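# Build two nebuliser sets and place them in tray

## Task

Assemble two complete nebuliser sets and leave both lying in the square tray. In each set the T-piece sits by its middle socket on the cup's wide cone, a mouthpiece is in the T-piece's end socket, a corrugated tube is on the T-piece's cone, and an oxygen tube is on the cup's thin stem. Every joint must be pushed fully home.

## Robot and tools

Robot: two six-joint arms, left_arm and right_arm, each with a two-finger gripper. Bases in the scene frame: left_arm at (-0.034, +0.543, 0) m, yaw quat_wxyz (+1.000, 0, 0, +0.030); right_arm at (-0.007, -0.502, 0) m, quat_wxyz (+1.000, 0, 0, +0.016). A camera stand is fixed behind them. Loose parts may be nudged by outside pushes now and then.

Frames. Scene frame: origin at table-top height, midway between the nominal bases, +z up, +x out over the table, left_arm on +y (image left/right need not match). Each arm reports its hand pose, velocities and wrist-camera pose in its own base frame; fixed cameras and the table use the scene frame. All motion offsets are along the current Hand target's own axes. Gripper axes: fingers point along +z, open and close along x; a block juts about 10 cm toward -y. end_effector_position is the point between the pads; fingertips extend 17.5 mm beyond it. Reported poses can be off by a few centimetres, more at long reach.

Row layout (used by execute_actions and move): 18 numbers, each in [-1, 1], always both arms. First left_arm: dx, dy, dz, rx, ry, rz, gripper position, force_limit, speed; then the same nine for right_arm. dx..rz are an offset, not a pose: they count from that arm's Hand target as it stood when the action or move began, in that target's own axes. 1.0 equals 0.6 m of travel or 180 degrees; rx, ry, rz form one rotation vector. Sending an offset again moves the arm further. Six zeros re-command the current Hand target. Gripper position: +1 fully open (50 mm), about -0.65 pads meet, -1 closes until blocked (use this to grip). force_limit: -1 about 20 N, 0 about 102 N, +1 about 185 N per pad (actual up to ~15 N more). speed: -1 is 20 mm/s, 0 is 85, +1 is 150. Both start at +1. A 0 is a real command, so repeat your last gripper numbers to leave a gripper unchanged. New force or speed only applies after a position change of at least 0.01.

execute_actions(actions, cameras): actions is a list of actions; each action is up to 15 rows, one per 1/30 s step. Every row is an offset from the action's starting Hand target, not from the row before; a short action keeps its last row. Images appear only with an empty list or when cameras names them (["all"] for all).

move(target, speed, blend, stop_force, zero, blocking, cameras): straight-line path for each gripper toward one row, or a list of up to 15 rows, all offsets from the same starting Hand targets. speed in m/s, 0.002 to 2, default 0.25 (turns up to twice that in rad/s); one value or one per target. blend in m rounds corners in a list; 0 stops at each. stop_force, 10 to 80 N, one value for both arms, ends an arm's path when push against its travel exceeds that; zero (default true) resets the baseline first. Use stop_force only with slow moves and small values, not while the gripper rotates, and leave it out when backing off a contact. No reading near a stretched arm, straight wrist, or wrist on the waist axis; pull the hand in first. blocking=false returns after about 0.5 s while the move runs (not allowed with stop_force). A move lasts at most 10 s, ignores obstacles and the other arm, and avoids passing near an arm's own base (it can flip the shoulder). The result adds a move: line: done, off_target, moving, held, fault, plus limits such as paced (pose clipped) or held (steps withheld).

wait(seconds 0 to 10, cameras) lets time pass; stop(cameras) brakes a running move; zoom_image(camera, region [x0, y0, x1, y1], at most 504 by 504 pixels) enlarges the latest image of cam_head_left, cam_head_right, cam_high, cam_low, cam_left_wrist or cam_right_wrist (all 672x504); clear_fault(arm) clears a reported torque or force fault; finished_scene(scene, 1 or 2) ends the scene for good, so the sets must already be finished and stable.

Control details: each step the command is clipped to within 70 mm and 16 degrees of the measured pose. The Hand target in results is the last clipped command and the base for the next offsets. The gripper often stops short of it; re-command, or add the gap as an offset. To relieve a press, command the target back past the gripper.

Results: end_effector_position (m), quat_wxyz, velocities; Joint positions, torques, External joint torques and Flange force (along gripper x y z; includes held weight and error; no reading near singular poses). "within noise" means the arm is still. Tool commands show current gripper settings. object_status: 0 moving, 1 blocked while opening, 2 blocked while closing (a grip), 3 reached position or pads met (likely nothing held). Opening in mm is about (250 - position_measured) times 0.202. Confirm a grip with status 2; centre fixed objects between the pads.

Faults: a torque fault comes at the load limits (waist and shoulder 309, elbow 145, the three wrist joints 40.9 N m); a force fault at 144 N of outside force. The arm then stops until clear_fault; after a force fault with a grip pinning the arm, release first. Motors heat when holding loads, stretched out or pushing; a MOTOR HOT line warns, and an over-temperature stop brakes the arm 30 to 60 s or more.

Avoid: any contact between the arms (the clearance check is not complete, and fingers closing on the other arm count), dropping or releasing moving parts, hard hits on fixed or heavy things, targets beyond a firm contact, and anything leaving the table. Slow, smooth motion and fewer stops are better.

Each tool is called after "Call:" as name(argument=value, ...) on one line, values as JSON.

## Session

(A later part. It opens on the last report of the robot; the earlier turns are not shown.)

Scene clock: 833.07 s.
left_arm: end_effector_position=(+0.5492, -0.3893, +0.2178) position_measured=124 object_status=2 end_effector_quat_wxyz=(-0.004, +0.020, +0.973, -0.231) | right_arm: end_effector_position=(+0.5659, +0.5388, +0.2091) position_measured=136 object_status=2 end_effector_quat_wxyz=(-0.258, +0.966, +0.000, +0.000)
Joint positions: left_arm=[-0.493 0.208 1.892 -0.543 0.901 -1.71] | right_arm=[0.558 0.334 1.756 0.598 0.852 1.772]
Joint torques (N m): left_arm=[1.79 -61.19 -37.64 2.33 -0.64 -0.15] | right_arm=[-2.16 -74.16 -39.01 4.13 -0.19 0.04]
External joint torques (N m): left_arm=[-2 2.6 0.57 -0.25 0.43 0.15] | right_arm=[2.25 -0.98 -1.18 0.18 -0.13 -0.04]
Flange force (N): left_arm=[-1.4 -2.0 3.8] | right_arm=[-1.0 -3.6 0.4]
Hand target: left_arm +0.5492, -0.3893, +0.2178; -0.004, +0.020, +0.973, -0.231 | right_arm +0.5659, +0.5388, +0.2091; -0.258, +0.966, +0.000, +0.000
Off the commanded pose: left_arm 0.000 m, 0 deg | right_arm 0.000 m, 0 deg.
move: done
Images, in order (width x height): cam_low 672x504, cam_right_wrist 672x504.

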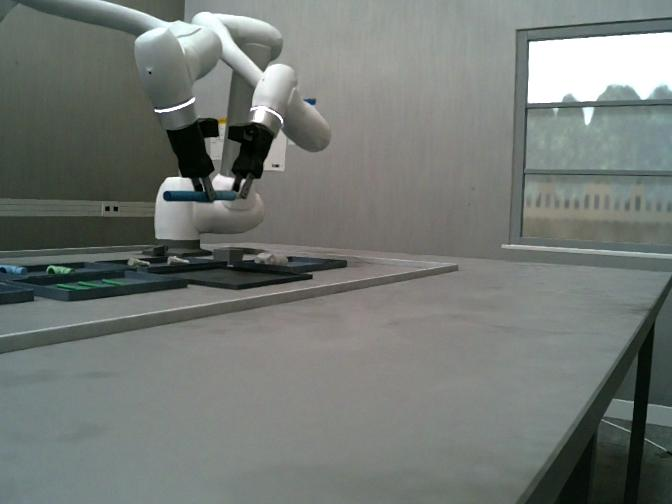

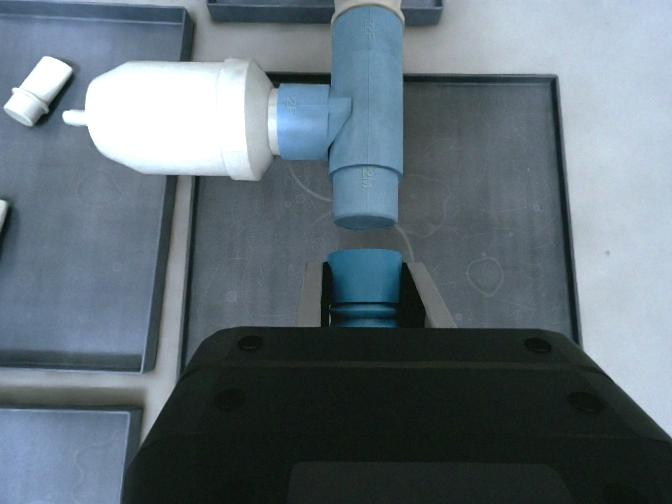

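Call:
move(target=[0, 0, 0, 0, 0, 0, -1, 0.4, -0.5, 0.0007, -0.0273, 0.0128, 0, 0, 0, -1, 0.2, -0.5], speed=0.03, stop_force=15, cameras=["cam_low", "cam_right_wrist"])

Call:
zoom_image(camera="cam_low", region=[160, 175, 248, 215])

Call:
zoom_image(camera="cam_right_wrist", region=[290, 120, 450, 300])

Scene clock: 840.20 s.
left_arm: end_effector_position=(+0.5492, -0.3892, +0.2178) position_measured=124 object_status=2 end_effector_quat_wxyz=(-0.004, +0.020, +0.973, -0.231) | right_arm: end_effector_position=(+0.5662, +0.5509, +0.2100) position_measured=136 object_status=2 end_effector_quat_wxyz=(-0.258, +0.966, +0.000, +0.000)
Joint positions: left_arm=[-0.493 0.208 1.892 -0.543 0.901 -1.71] | right_arm=[0.572 0.344 1.74 0.593 0.85 1.791]
Joint torques (N m): left_arm=[-14.58 -60.52 -46.31 -3.59 -2.49 -0.12] | right_arm=[16.66 -73.88 -46.46 9.52 -1.17 -0.23]
External joint torques (N m): left_arm=[14.51 2.31 9.43 5.67 2.27 0.12] | right_arm=[-16.87 -2.43 6.02 -5.17 0.81 0.23]
Flange force (N): left_arm=[0.7 25.9 -9.1] | right_arm=[1.5 22.8 -15.8]
Hand target: left_arm +0.5492, -0.3893, +0.2178; -0.004, +0.020, +0.973, -0.231 | right_arm +0.5662, +0.5509, +0.2101; -0.258, +0.966, +0.000, +0.000 (not the last commanded pose)
Off the commanded pose: left_arm 0.000 m, 0 deg | right_arm 0.006 m, 0 deg.
move: contact (right_arm)
Images, in order (width x height): cam_low 672x504, cam_right_wrist 672x504.

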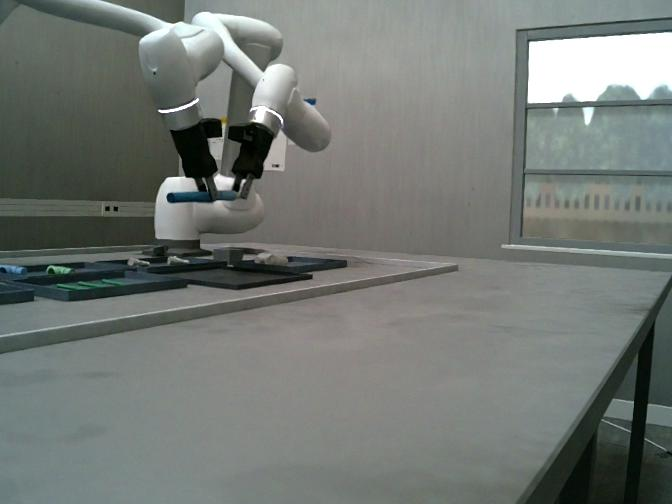

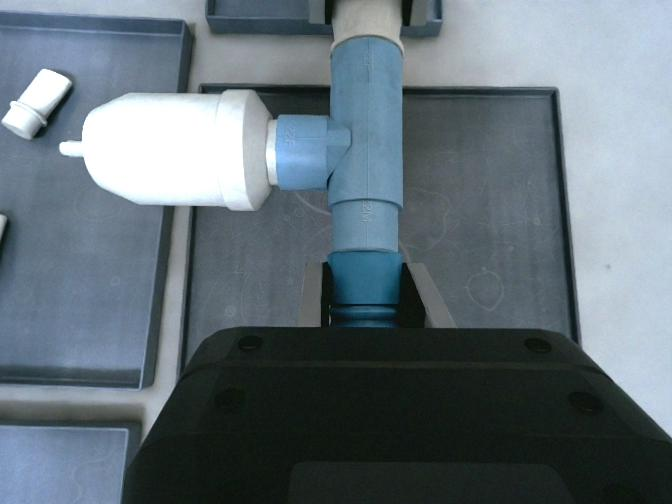

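Scaled by 5.727 from the camera's 672x504 image, which has a finer 960x720 frame.

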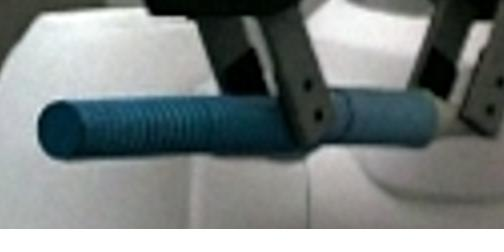

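Scaled by 2.800 from the camera's 672x504 image, which has a finer 960x720 frame.

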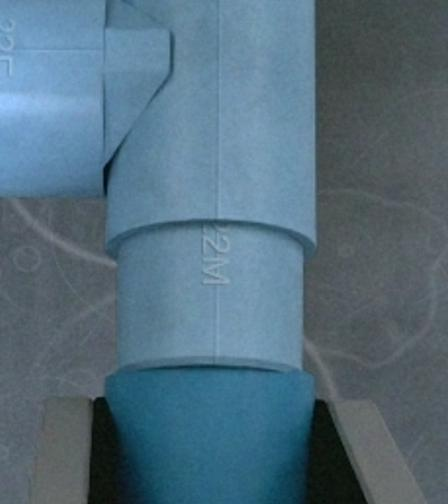

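Call:
move(target=[[0, 0, 0, 0, 0, 0, -1, 0.4, -0.5, 0, 0.0072, -0.0042, 0, 0, 0, -1, 0.2, -0.5], [0, 0, 0, 0, 0, 0, -1, 0.4, -0.5, 0, 0.0051, -0.0078, 0, 0, 0, -1, 0.2, -0.5]], speed=0.06, cameras=[])

Call:
move(target=[0, 0, 0, 0, 0, 0, -1, 0.4, -0.5, 0, -0.0173, 0.0100, 0, 0, 0, -1, 0.2, -0.5], speed=0.03, stop_force=15, cameras=["cam_low", "cam_right_wrist"])

Call:
zoom_image(camera="cam_low", region=[160, 175, 248, 215])

Call:
zoom_image(camera="cam_right_wrist", region=[290, 120, 450, 300])

Scene clock: 856.73 s.
left_arm: end_effector_position=(+0.5492, -0.3894, +0.2178) position_measured=124 object_status=2 end_effector_quat_wxyz=(-0.004, +0.020, +0.973, -0.231) | right_arm: end_effector_position=(+0.5661, +0.5459, +0.2126) position_measured=136 object_status=2 end_effector_quat_wxyz=(-0.258, +0.966, +0.000, +0.000)
Joint positions: left_arm=[-0.493 0.208 1.891 -0.543 0.901 -1.71] | right_arm=[0.566 0.338 1.744 0.593 0.855 1.787]
Joint torques (N m): left_arm=[0.91 -61.39 -37.52 2.36 -0.64 -0.12] | right_arm=[-2.17 -74.72 -39.62 4.12 -0.19 0.03]
External joint torques (N m): left_arm=[-1.13 2.78 0.41 -0.28 0.42 0.13] | right_arm=[1.66 -0.73 -0.75 0.23 -0.17 -0.03]
Flange force (N): left_arm=[-2.6 -1.1 3.3] | right_arm=[-1.1 -2.3 0.4]
Hand target: left_arm +0.5492, -0.3893, +0.2178; -0.004, +0.020, +0.973, -0.231 | right_arm +0.5662, +0.5459, +0.2126; -0.258, +0.966, +0.000, +0.000
Off the commanded pose: left_arm 0.000 m, 0 deg | right_arm 0.000 m, 0 deg.
move: done
No camera images: "cameras" was empty.

Scene clock: 857.83 s.
left_arm: end_effector_position=(+0.5492, -0.3893, +0.2178) position_measured=124 object_status=2 end_effector_quat_wxyz=(-0.004, +0.020, +0.973, -0.231) | right_arm: end_effector_position=(+0.5662, +0.5579, +0.2126) position_measured=136 object_status=2 end_effector_quat_wxyz=(-0.258, +0.966, +0.000, +0.000)
Joint positions: left_arm=[-0.493 0.208 1.892 -0.543 0.901 -1.71] | right_arm=[0.581 0.348 1.729 0.588 0.851 1.804]
Joint torques (N m): left_arm=[0.73 -62.24 -38.2 1.91 -0.42 -0.06] | right_arm=[-2.4 -74.45 -39.11 4.05 -0.46 0.01]
External joint torques (N m): left_arm=[-0.66 3.72 1.2 0.19 0.2 0.06] | right_arm=[2.04 -2.42 -1.45 0.31 0.08 -0.01]
Flange force (N): left_arm=[-2.7 0.0 4.5] | right_arm=[-2.0 -3.3 -1.7]
Hand target: left_arm +0.5492, -0.3893, +0.2178; -0.004, +0.020, +0.973, -0.231 | right_arm +0.5662, +0.5579, +0.2126; -0.258, +0.966, +0.000, +0.000
Off the commanded pose: left_arm 0.000 m, 0 deg | right_arm 0.000 m, 0 deg.
move: done
Images, in order (width x height): cam_low 672x504, cam_right_wrist 672x504.

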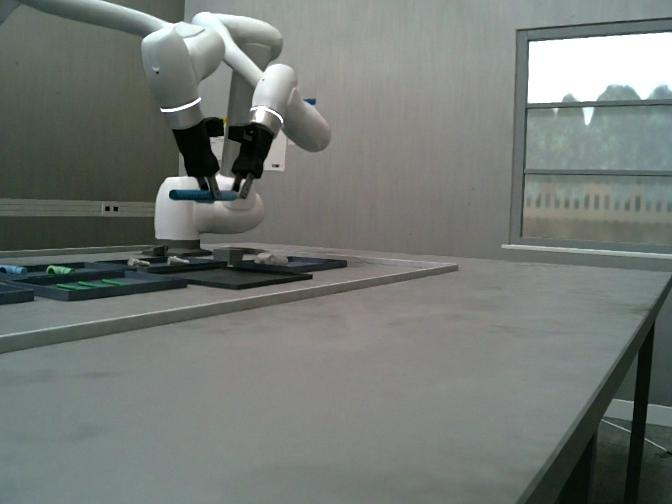

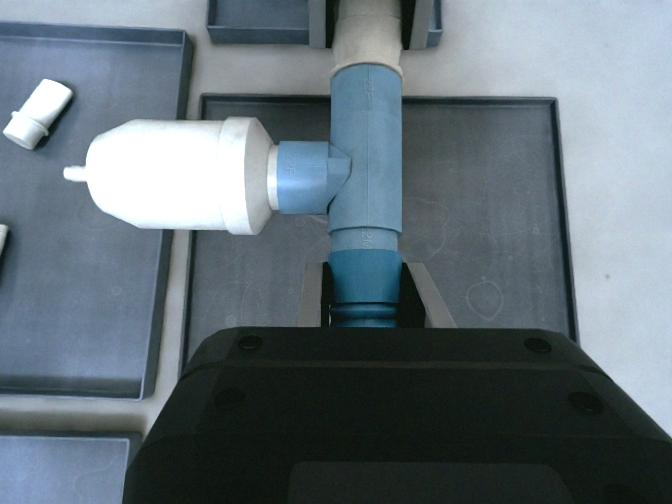

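Scaled by 5.727 from the camera's 672x504 image, which has a finer 960x720 frame.

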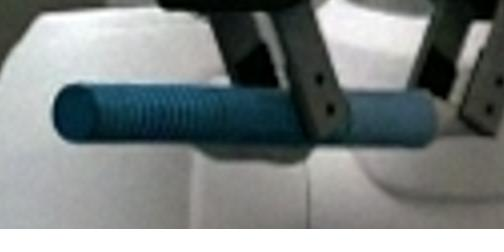

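Scaled by 2.800 from the camera's 672x504 image, which has a finer 960x720 frame.

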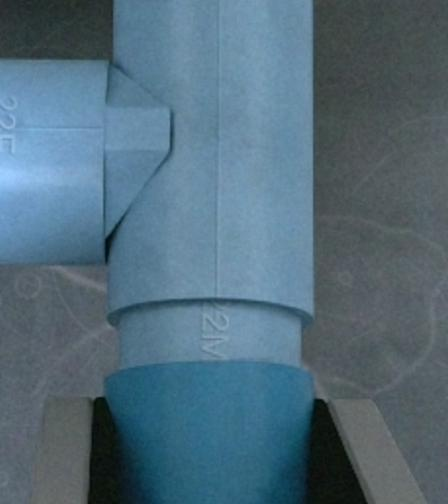

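Call:
move(target=[0, 0, 0, 0, 0, 0, -1, 0.4, -0.5, 0, -0.0231, 0.0133, 0, 0, 0, -1, 0.2, -0.5], speed=0.02, stop_force=50, zero=false, cameras=["cam_low", "cam_right_wrist", "cam_left_wrist"])

Call:
zoom_image(camera="cam_right_wrist", region=[290, 120, 450, 300])

Scene clock: 862.87 s.
left_arm: end_effector_position=(+0.5492, -0.3892, +0.2178) position_measured=124 object_status=2 end_effector_quat_wxyz=(-0.004, +0.020, +0.973, -0.231) | right_arm: end_effector_position=(+0.5662, +0.5656, +0.2124) position_measured=136 object_status=2 end_effector_quat_wxyz=(-0.258, +0.966, +0.000, +0.000)
Joint positions: left_arm=[-0.493 0.208 1.892 -0.543 0.901 -1.71] | right_arm=[0.59 0.354 1.72 0.585 0.849 1.815]
Joint torques (N m): left_arm=[-27.71 -60.61 -53.23 -8.67 -3.76 -0.06] | right_arm=[30.94 -74.26 -53.24 13.98 -2.79 -0.34]
External joint torques (N m): left_arm=[27.85 1.64 16.11 10.77 3.54 0.06] | right_arm=[-31.63 -3.31 12.59 -9.61 2.38 0.34]
Flange force (N): left_arm=[2.3 47.8 -20.0] | right_arm=[3.2 43.8 -28.5]
Hand target: left_arm +0.5492, -0.3893, +0.2178; -0.004, +0.020, +0.973, -0.231 | right_arm +0.5662, +0.5656, +0.2124; -0.258, +0.966, +0.000, +0.000 (not the last commanded pose)
Off the commanded pose: left_arm 0.000 m, 0 deg | right_arm 0.008 m, 0 deg.
move: contact (right_arm)
Images, in order (width x height): cam_low 672x504, cam_left_wrist 672x504, cam_right_wrist 672x504.

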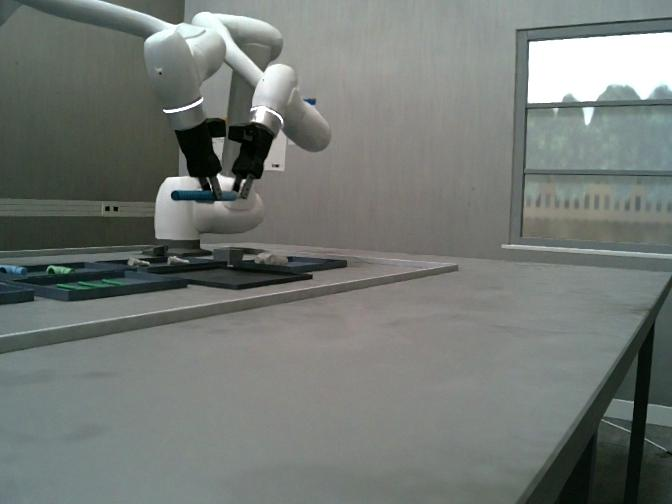

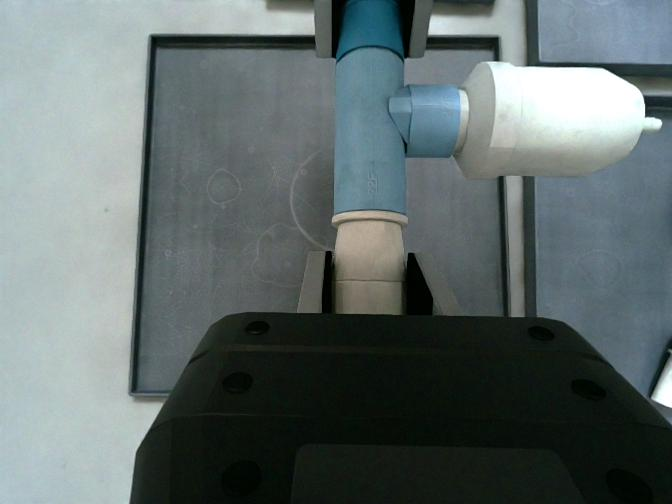

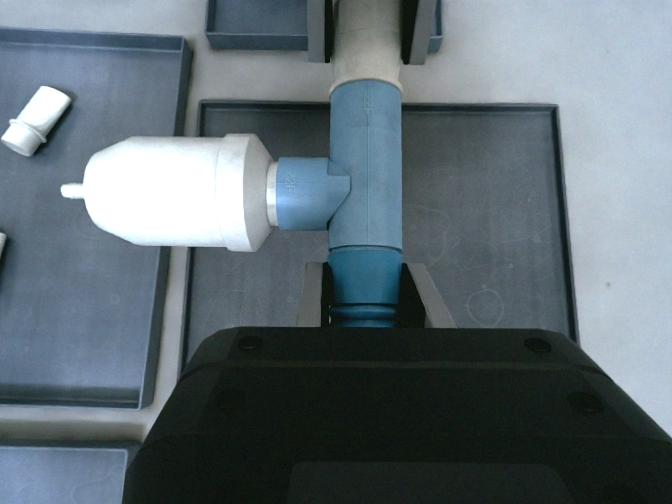

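Scaled by 2.800 from the camera's 672x504 image, which has a finer 960x720 frame.

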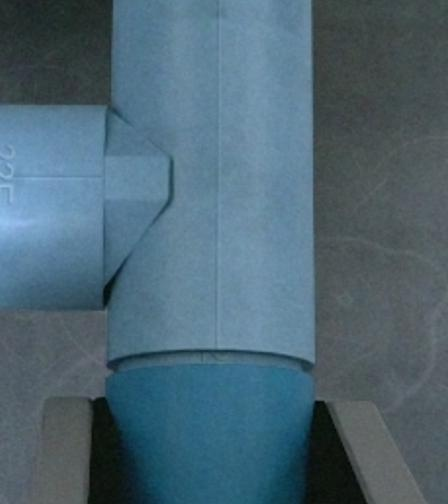

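Call:
move(target=[0,0,0,0,0,0,-1,0.4,-0.5,0,-0.01155,0.00667,0,0,0,-1,0.2,-0.5], stop_force=65, zero=false, speed=0.02, cameras=["cam_head_left","cam_low","cam_left_wrist","cam_right_wrist"])

Scene clock: 889.93 s.
left_arm: end_effector_position=(+0.5491, -0.3893, +0.2178) position_measured=124 object_status=2 end_effector_quat_wxyz=(-0.004, +0.020, +0.973, -0.231) | right_arm: end_effector_position=(+0.5661, +0.5671, +0.2126) position_measured=136 object_status=2 end_effector_quat_wxyz=(-0.258, +0.966, +0.000, +0.000)
Joint positions: left_arm=[-0.493 0.208 1.892 -0.543 0.901 -1.71] | right_arm=[0.592 0.355 1.718 0.585 0.849 1.817]
Joint torques (N m): left_arm=[-38.7 -59.92 -58.31 -12.54 -4.84 0] | right_arm=[43 -74.35 -58.82 17.82 -3.69 -0.4]
External joint torques (N m): left_arm=[38.86 1.26 21.28 14.64 4.62 0] | right_arm=[-43.16 -3.03 18.38 -13.48 3.3 0.4]
Flange force (N): left_arm=[2.9 65.6 -28.9] | right_arm=[4.3 60.8 -37.2]
Hand target: left_arm +0.5492, -0.3893, +0.2178; -0.004, +0.020, +0.973, -0.231 | right_arm +0.5661, +0.5671, +0.2126; -0.258, +0.966, +0.000, +0.000 (not the last commanded pose)
Off the commanded pose: left_arm 0.000 m, 0 deg | right_arm 0.006 m, 0 deg.
move: contact (right_arm)
Images, in order (width x height): cam_head_left 672x504, cam_low 672x504, cam_left_wrist 672x504, cam_right_wrist 672x504.

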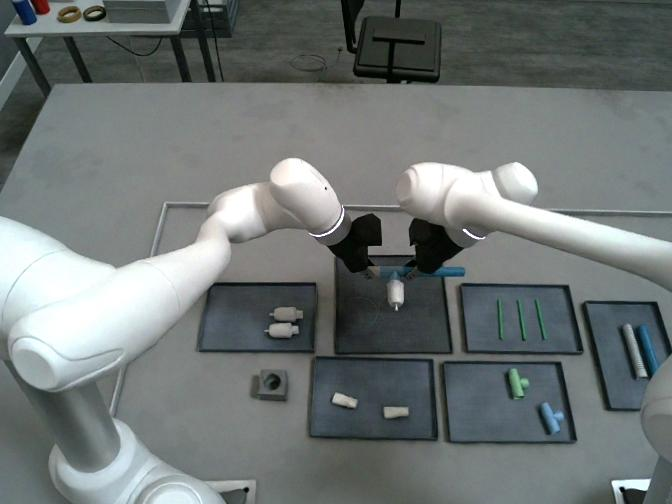

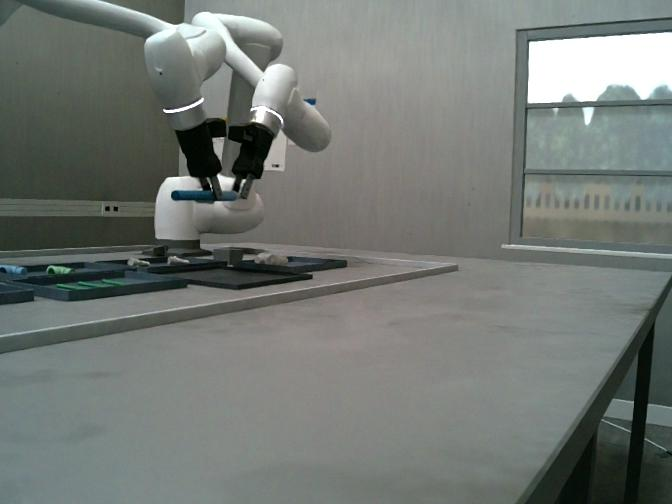

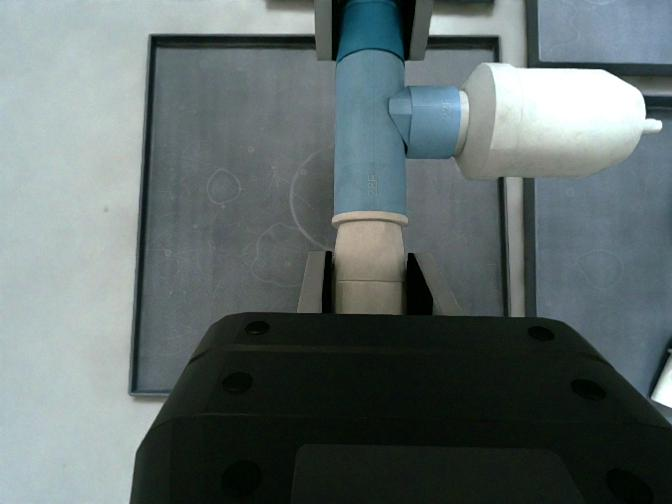

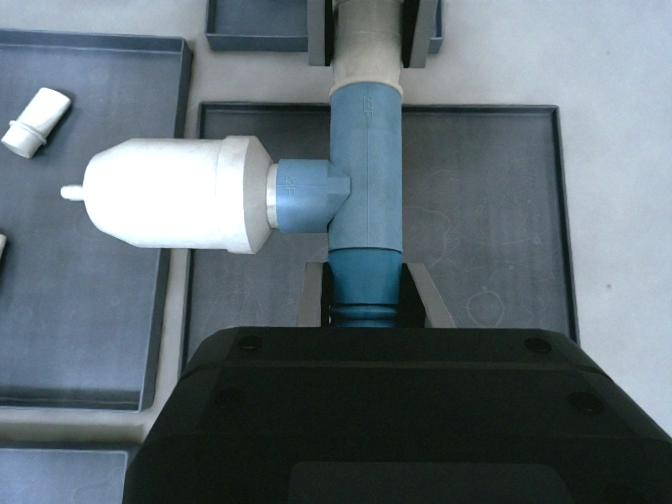

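Call:
zoom_image(camera="cam_right_wrist", region=[260, 70, 460, 340])

Call:
zoom_image(camera="cam_left_wrist", region=[290, 0, 500, 260])

Scaled by 1.867 from the camera's 672x504 image, which has a finer 960x720 frame.

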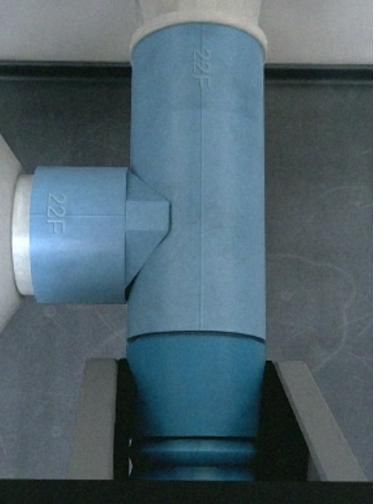

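Scaled by 1.938 from the camera's 672x504 image, which has a finer 960x720 frame.

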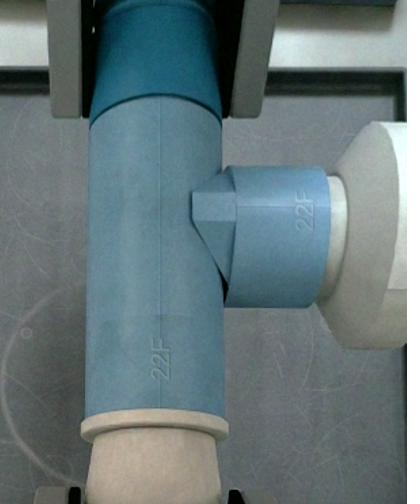

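Call:
move(target=[0,0,0,0,0,0,-1,0.4,-0.5,0,0.00462,-0.00267,0,0,0,-1,0.2,-0.5], speed=0.02)

Scene clock: 900.07 s.
left_arm: end_effector_position=(+0.5491, -0.3895, +0.2179) position_measured=124 object_status=2 end_effector_quat_wxyz=(-0.004, +0.020, +0.973, -0.232) | right_arm: end_effector_position=(+0.5660, +0.5641, +0.2126) position_measured=136 object_status=2 end_effector_quat_wxyz=(-0.258, +0.966, +0.000, +0.000)
Joint positions: left_arm=[-0.493 0.208 1.891 -0.543 0.901 -1.71] | right_arm=[0.588 0.353 1.722 0.587 0.849 1.813]
Joint torques (N m): left_arm=[10.18 -62.95 -38 4.72 -1.48 -0.06] | right_arm=[-5.93 -74.8 -32.46 1.5 2.25 -0.4]
External joint torques (N m): left_arm=[-10.17 4.55 1.1 -2.63 1.27 0.06] | right_arm=[6 -2.11 -7.94 2.84 -2.63 0.4]
Flange force (N): left_arm=[2.4 -11.6 11.5] | right_arm=[3.4 -14.9 4.7]
Hand target: left_arm +0.5492, -0.3893, +0.2178; -0.004, +0.020, +0.973, -0.231 | right_arm +0.5661, +0.5639, +0.2126; -0.258, +0.966, +0.000, +0.000
Off the commanded pose: left_arm 0.000 m, 0 deg | right_arm 0.000 m, 0 deg.
move: done

Call:
move(target=[[0,0,0,0,0,0,-1,0.4,-0.5,0,-0.00108,0.00062,0,0,0,-1,0.2,-0.5],[0,0,0,0,0,0,-1,0.4,-0.5,0,-0.00108,0.00062,0,0,0,0.4,0.2,-0.5],[0,0,0,0,0,0,-1,0.4,-0.5,0,-0.00108,-0.13,0,0,0,0.4,0.2,-0.5]], speed=[0.02,0.05,0.15], cameras=["cam_low","cam_left_wrist","cam_right_wrist"])

Scene clock: 1111.77 s.
left_arm: end_effector_position=(+0.5491, -0.3893, +0.2178) position_measured=124 object_status=2 end_effector_quat_wxyz=(-0.004, +0.020, +0.973, -0.231) | right_arm: end_effector_position=(+0.5661, +0.5256, +0.2804) position_measured=92 object_status=3 end_effector_quat_wxyz=(-0.258, +0.966, +0.000, +0.000)
Joint positions: left_arm=[-0.493 0.208 1.892 -0.543 0.901 -1.71] | right_arm=[0.541 0.272 1.698 0.55 0.96 1.839]
Joint torques (N m): left_arm=[1.6 -61.27 -37.61 2.33 -0.61 -0.16] | right_arm=[-2.27 -69.52 -40.74 4.5 -0.3 0.03]
External joint torques (N m): left_arm=[-1.81 2.88 0.64 -0.26 0.4 0.16] | right_arm=[1.78 -1.21 -1.46 0.21 -0.14 -0.03]
Flange force (N): left_arm=[-1.8 -1.7 4.1] | right_arm=[-0.5 -3.4 -0.3]
Hand target: left_arm +0.5492, -0.3893, +0.2178; -0.004, +0.020, +0.973, -0.231 | right_arm +0.5661, +0.5256, +0.2805; -0.258, +0.966, +0.000, +0.000
Off the commanded pose: left_arm 0.000 m, 0 deg | right_arm 0.000 m, 0 deg.
move: done
Images, in order (width x height): cam_low 672x504, cam_left_wrist 672x504, cam_right_wrist 672x504.

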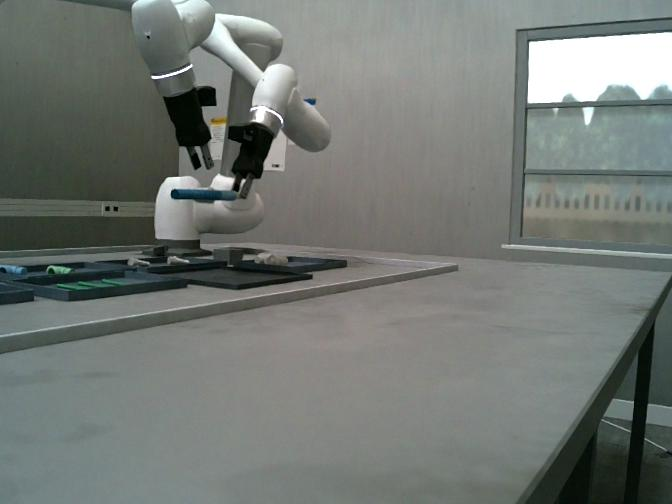

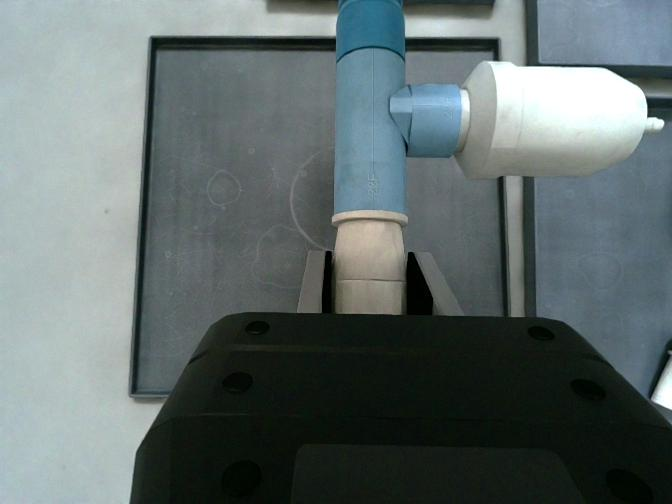

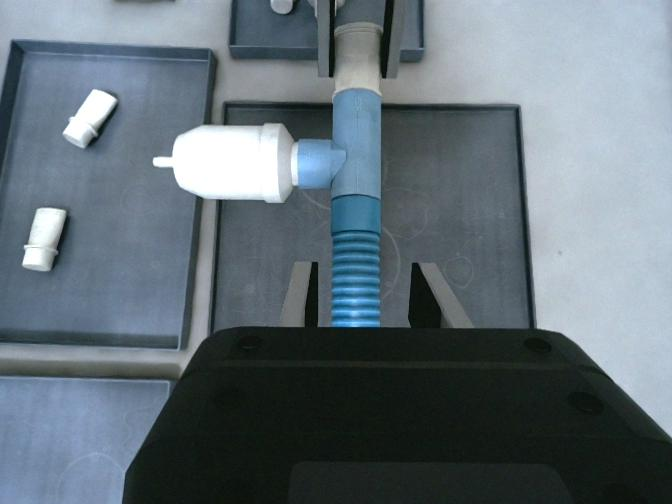

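Call:
move(target=[0.1368,0.0435,-0.0222,-0.0007,-0.2221,-0.4416,-1,0.4,-0.5,-0.1935,0.4067,-0.2145,-0.1523,-0.1096,-0.4944,0.4,0.2,-0.5], speed=0.3, cameras=["cam_head_left","cam_left_wrist","cam_right_wrist"])

Scene clock: 1138.23 s.
left_arm: end_effector_position=(+0.4684, -0.3566, +0.2179) position_measured=124 object_status=2 end_effector_quat_wxyz=(-0.158, +0.667, -0.708, +0.168) | right_arm: end_effector_position=(+0.4502, +0.2498, +0.2704) position_measured=92 object_status=3 end_effector_quat_wxyz=(+0.031, +0.706, +0.707, +0.030)
Joint positions: left_arm=[-0.872 0.016 2.111 0.501 0.747 -4.28] | right_arm=[0.462 -0.041 2.001 -0.045 1.105 0.48]
Joint torques (N m): left_arm=[1.8 -43.04 -39.64 4.4 -1.09 -0.14] | right_arm=[-2.02 -34.81 -39.52 3.76 0.01 0.07]
External joint torques (N m): left_arm=[-1.89 2.48 0.55 -0.28 0.47 0.14] | right_arm=[1.85 -1.57 -1.25 0.2 -0.18 -0.07]
Flange force (N): left_arm=[4.7 1.2 1.3] | right_arm=[2.9 -1.9 -2.5]
Hand target: left_arm +0.4684, -0.3566, +0.2178; -0.158, +0.667, -0.708, +0.168 | right_arm +0.4502, +0.2498, +0.2704; +0.031, +0.706, +0.707, +0.030
Off the commanded pose: left_arm 0.000 m, 0 deg | right_arm 0.000 m, 0 deg.
move: done
Images, in order (width x height): cam_head_left 672x504, cam_left_wrist 672x504, cam_right_wrist 672x504.

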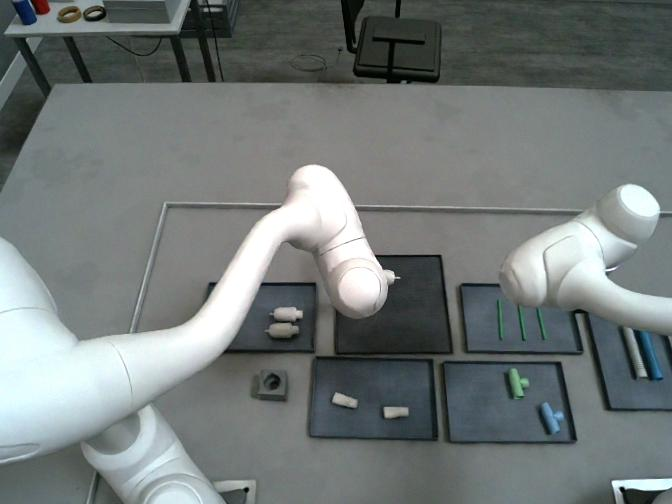

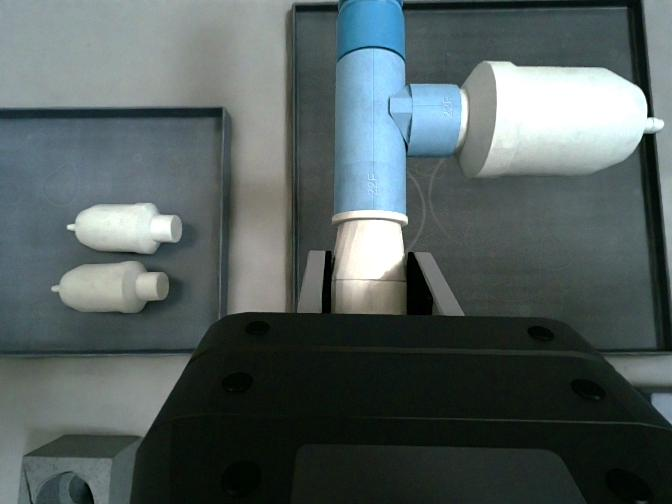

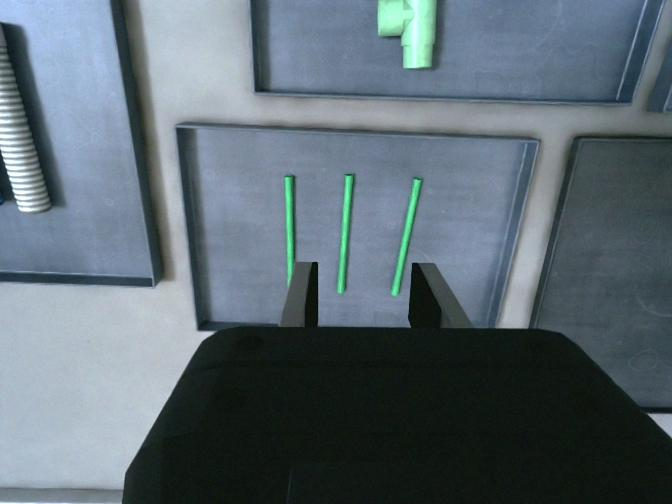

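Call:
move(target=[0,0.1105,0.2384,0,0.0496,-0.0249,-1,0.4,-0.5,0.0945,0.1340,0.3633,0,-0.0028,0.0327,0.4,0.2,-0.5], speed=0.25, cameras=["cam_left_wrist","cam_right_wrist"])

Scene clock: 1171.57 s.
left_arm: end_effector_position=(+0.4734, -0.3568, +0.0603) position_measured=124 object_status=2 end_effector_quat_wxyz=(-0.096, +0.679, -0.692, +0.225) | right_arm: end_effector_position=(+0.5491, +0.3063, +0.0601) position_measured=92 object_status=3 end_effector_quat_wxyz=(+0.033, +0.742, +0.669, +0.029)
Joint positions: left_arm=[-0.796 0.196 2.295 0.789 0.267 -4.646] | right_arm=[0.476 0.337 2.001 -0.073 0.733 0.631]
Joint torques (N m): left_arm=[1.17 -53.24 -30.59 2.58 -1.09 -0.11] | right_arm=[-2.23 -65.61 -30.57 2.87 -0.01 0.06]
External joint torques (N m): left_arm=[-1.16 2.82 0.33 -0.36 0.46 0.12] | right_arm=[2.12 -1.08 -1.02 0.2 -0.15 -0.06]
Flange force (N): left_arm=[0.0 0.0 0.0] | right_arm=[3.1 -1.3 -1.8]
Hand target: left_arm +0.4734, -0.3569, +0.0603; -0.096, +0.679, -0.692, +0.225 | right_arm +0.5491, +0.3063, +0.0601; +0.033, +0.742, +0.669, +0.029
Off the commanded pose: left_arm 0.000 m, 0 deg | right_arm 0.000 m, 0 deg.
move: done
Images, in order (width x height): cam_left_wrist 672x504, cam_right_wrist 672x504.

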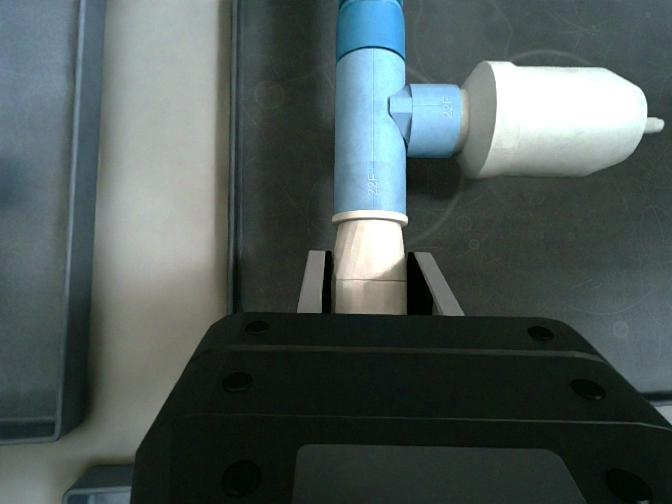

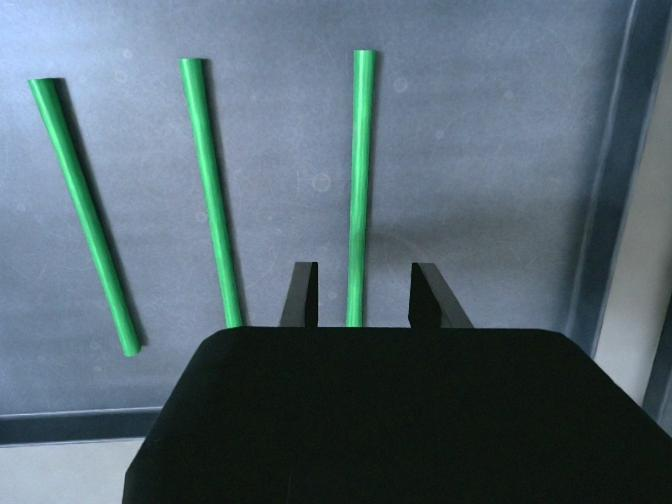

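Call:
move(target=[-0.0070,0.0179,0.0356,0,0,0,-1,0.4,-0.5,-0.0022,-0.0053,0.0616,0,0,0,0.4,0.2,-0.5], speed=0.08, cameras=["cam_low","cam_head_right","cam_right_wrist"])

Call:
zoom_image(camera="cam_low", region=[130, 200, 300, 310])

Scene clock: 1189.17 s.
left_arm: end_effector_position=(+0.4734, -0.3568, +0.0360) position_measured=124 object_status=2 end_effector_quat_wxyz=(-0.096, +0.679, -0.692, +0.225) | right_arm: end_effector_position=(+0.5490, +0.3049, +0.0230) position_measured=92 object_status=3 end_effector_quat_wxyz=(+0.033, +0.742, +0.669, +0.029)
Joint positions: left_arm=[-0.796 0.239 2.309 0.961 0.23 -4.824] | right_arm=[0.474 0.384 2.023 -0.079 0.664 0.637]
Joint torques (N m): left_arm=[1.28 -55.9 -29.07 2.08 -0.81 -0.15] | right_arm=[-1.52 -68.25 -28.49 2.67 0.01 0.03]
External joint torques (N m): left_arm=[-1.38 2.65 0.37 -0.35 0.43 0.17] | right_arm=[1.28 -1.22 -0.91 0.17 -0.17 -0.03]
Flange force (N): left_arm=[0.0 0.0 0.0] | right_arm=[1.8 -0.8 -1.9]
Hand target: left_arm +0.4734, -0.3569, +0.0360; -0.096, +0.679, -0.692, +0.225 | right_arm +0.5490, +0.3049, +0.0230; +0.033, +0.742, +0.669, +0.029
Off the commanded pose: left_arm 0.000 m, 0 deg | right_arm 0.000 m, 0 deg.
move: done
Images, in order (width x height): cam_head_right 672x504, cam_low 672x504, cam_right_wrist 672x504.

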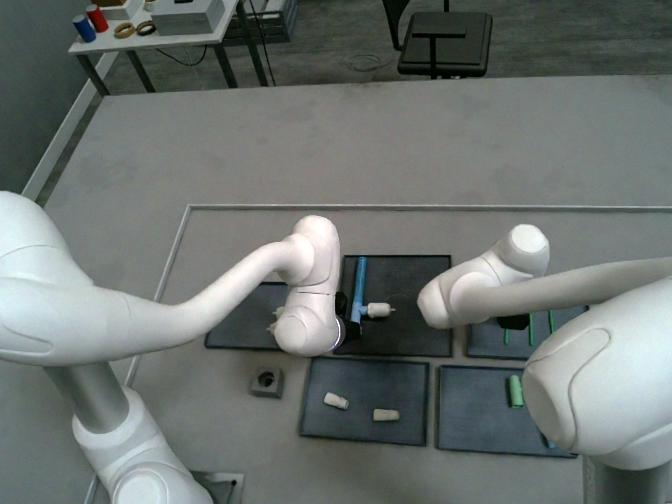

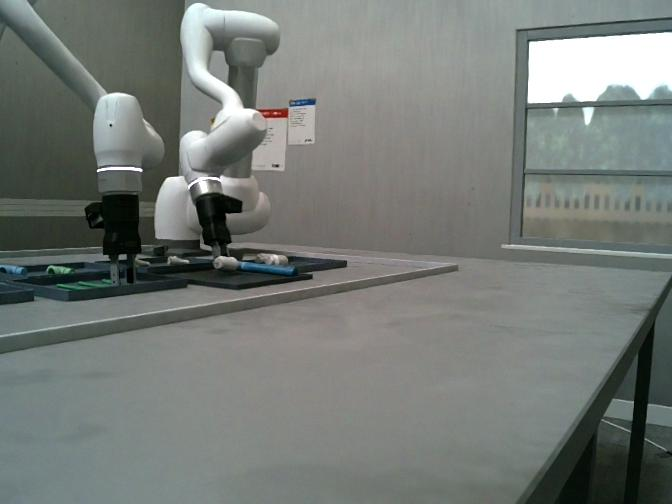

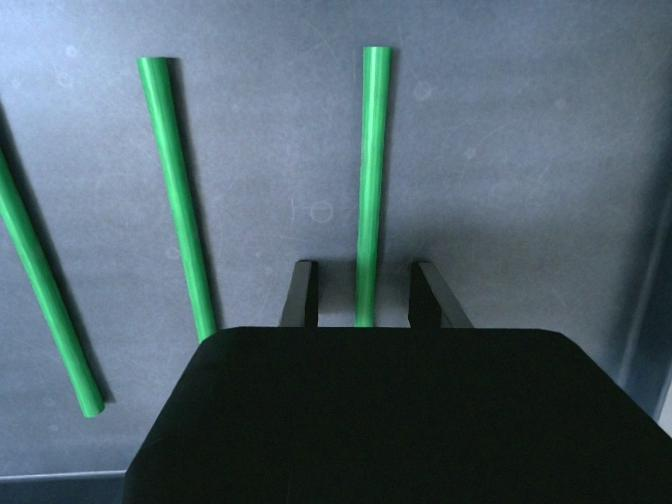

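Scaled by 2.965 from the camera's 672x504 image, which has a finer 960x720 frame.

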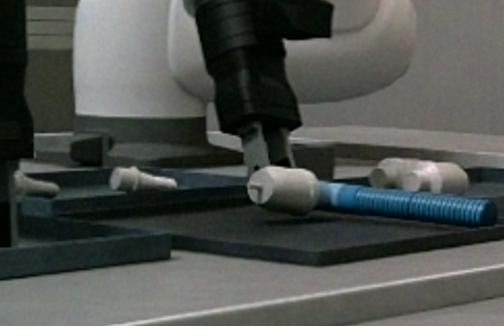

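Call:
move(target=[[0,0,0,0,0,0,-1,0.4,-0.5,0,-0.0001,0.0012,0,0,0,0.4,-0.3,-0.5],[-0.0017,0.0044,0.0088,0,0,0,-1,0.4,-0.5,0,-0.0001,0.0012,0,0,0,-1,-0.3,-0.5]], speed=[0.02,0.03], cameras=["cam_low","cam_right_wrist"])

Call:
zoom_image(camera="cam_low", region=[130, 200, 300, 310])

Scene clock: 1202.27 s.
left_arm: end_effector_position=(+0.4734, -0.3569, +0.0300) position_measured=124 object_status=2 end_effector_quat_wxyz=(-0.096, +0.679, -0.692, +0.225) | right_arm: end_effector_position=(+0.5490, +0.3049, +0.0223) position_measured=226 object_status=2 end_effector_quat_wxyz=(+0.033, +0.742, +0.669, +0.029)
Joint positions: left_arm=[-0.796 0.25 2.312 1.013 0.222 -4.877] | right_arm=[0.474 0.385 2.024 -0.079 0.662 0.637]
Joint torques (N m): left_arm=[2.36 -53.51 -26.31 1.76 -0.18 -0.16] | right_arm=[-2.18 -68.38 -28.48 2.64 0.03 0.03]
External joint torques (N m): left_arm=[-2.47 -0.34 -1.95 -0.17 -0.12 0.18] | right_arm=[1.99 -0.48 -0.72 0.19 -0.18 -0.03]
Flange force (N): left_arm=[0.0 0.0 0.0] | right_arm=[3.1 -1.1 -0.8]
Hand target: left_arm +0.4734, -0.3569, +0.0300; -0.096, +0.679, -0.692, +0.225 | right_arm +0.5490, +0.3049, +0.0223; +0.033, +0.742, +0.669, +0.029
Off the commanded pose: left_arm 0.000 m, 0 deg | right_arm 0.000 m, 0 deg.
move: done
Images, in order (width x height): cam_low 672x504, cam_right_wrist 672x504.

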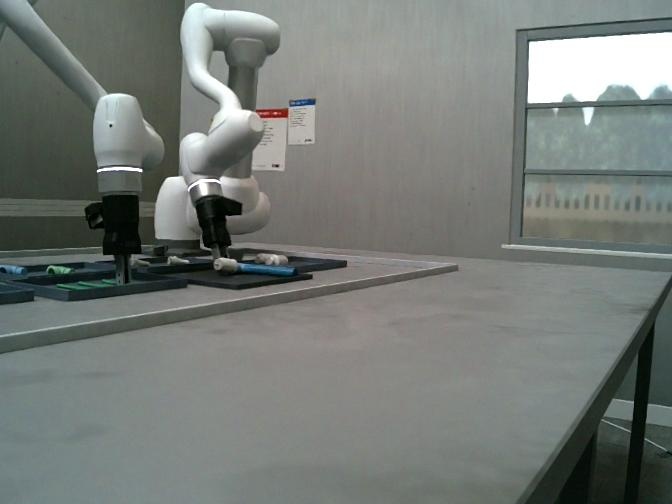

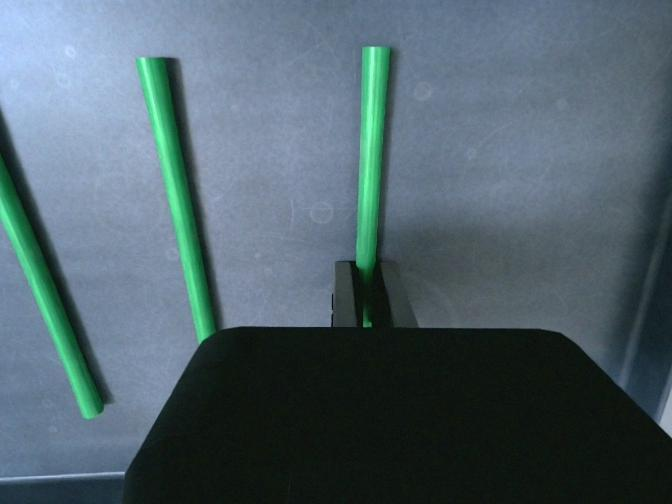

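Scaled by 2.965 from the camera's 672x504 image, which has a finer 960x720 frame.

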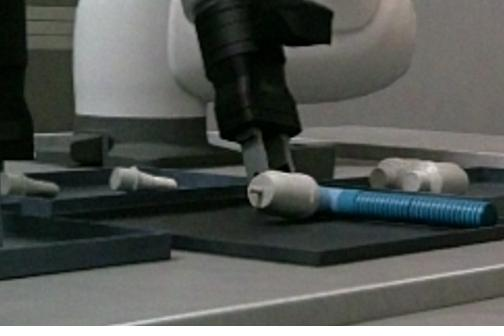

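Call:
move(target=[[0,0,0,0,0,0,0.45,0.4,-1,0,0,0,0,0,0,-1,-0.3,-0.5],[0,0,-0.15,0,0,0,0.45,0.4,-1,0,0.0144,-0.166,0,0,0,-1,-0.3,-0.5]], speed=[0.05,0.15], cameras=["cam_low","cam_left_wrist","cam_right_wrist"])

Call:
zoom_image(camera="cam_low", region=[60, 180, 300, 310])

Scene clock: 1213.33 s.
left_arm: end_effector_position=(+0.4338, -0.3406, +0.1091) position_measured=85 object_status=3 end_effector_quat_wxyz=(-0.096, +0.679, -0.692, +0.225) | right_arm: end_effector_position=(+0.5490, +0.3051, +0.1222) position_measured=226 object_status=2 end_effector_quat_wxyz=(+0.033, +0.742, +0.669, +0.029)
Joint positions: left_arm=[-0.837 0.057 2.328 0.611 0.364 -4.492] | right_arm=[0.475 0.265 1.958 -0.065 0.848 0.618]
Joint torques (N m): left_arm=[-0.84 -41.1 -33.18 3.19 -1.25 -0.14] | right_arm=[-2.17 -61.82 -33.84 3.18 0.05 0.02]
External joint torques (N m): left_arm=[0.81 2.21 0.12 -0.29 0.42 0.15] | right_arm=[1.99 -1.18 -1.17 0.21 -0.21 -0.02]
Flange force (N): left_arm=[0.0 0.0 0.0] | right_arm=[2.9 -1.2 -1.9]
Hand target: left_arm +0.4339, -0.3406, +0.1092; -0.096, +0.679, -0.692, +0.225 | right_arm +0.5490, +0.3050, +0.1223; +0.033, +0.742, +0.669, +0.029
Off the commanded pose: left_arm 0.000 m, 0 deg | right_arm 0.000 m, 0 deg.
move: done
Images, in order (width x height): cam_low 672x504, cam_left_wrist 672x504, cam_right_wrist 672x504.

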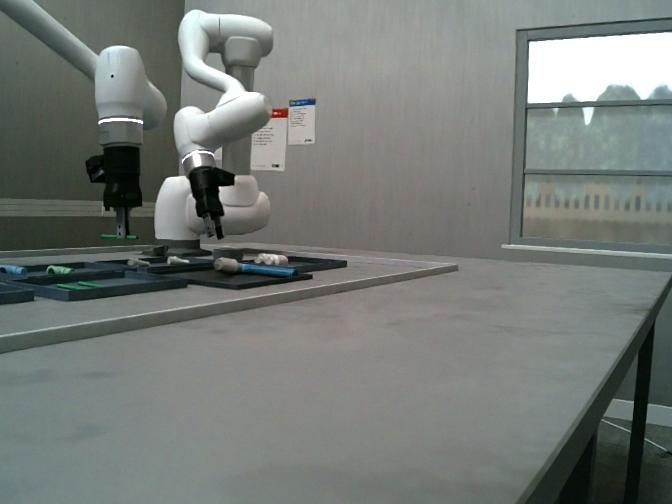

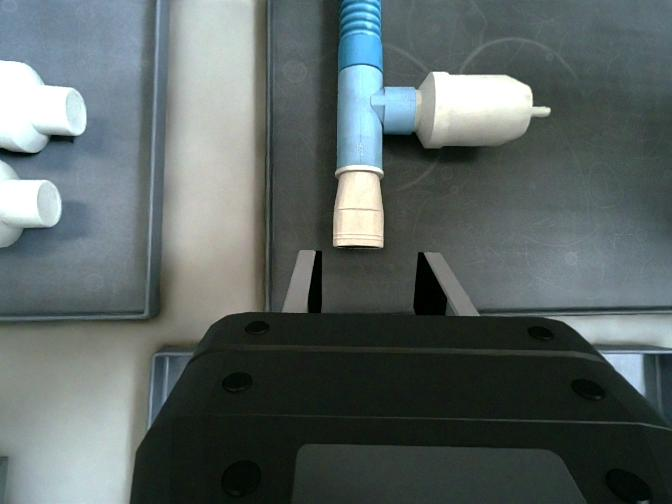

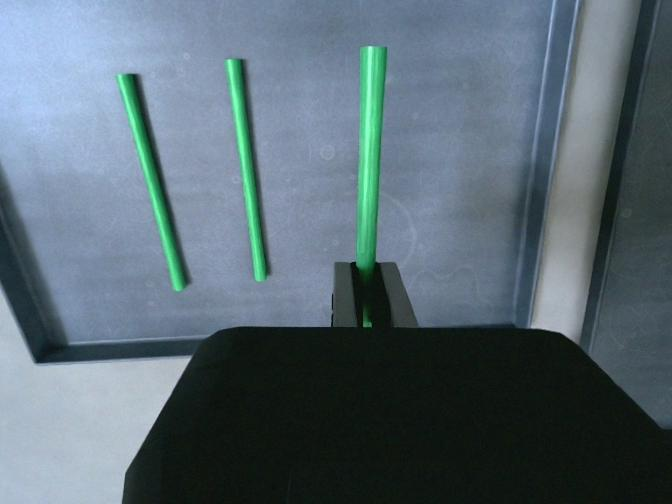

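Scaled by 2.100 from the camera's 672x504 image, which has a finer 960x720 frame.

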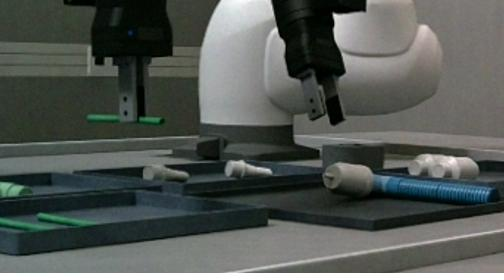

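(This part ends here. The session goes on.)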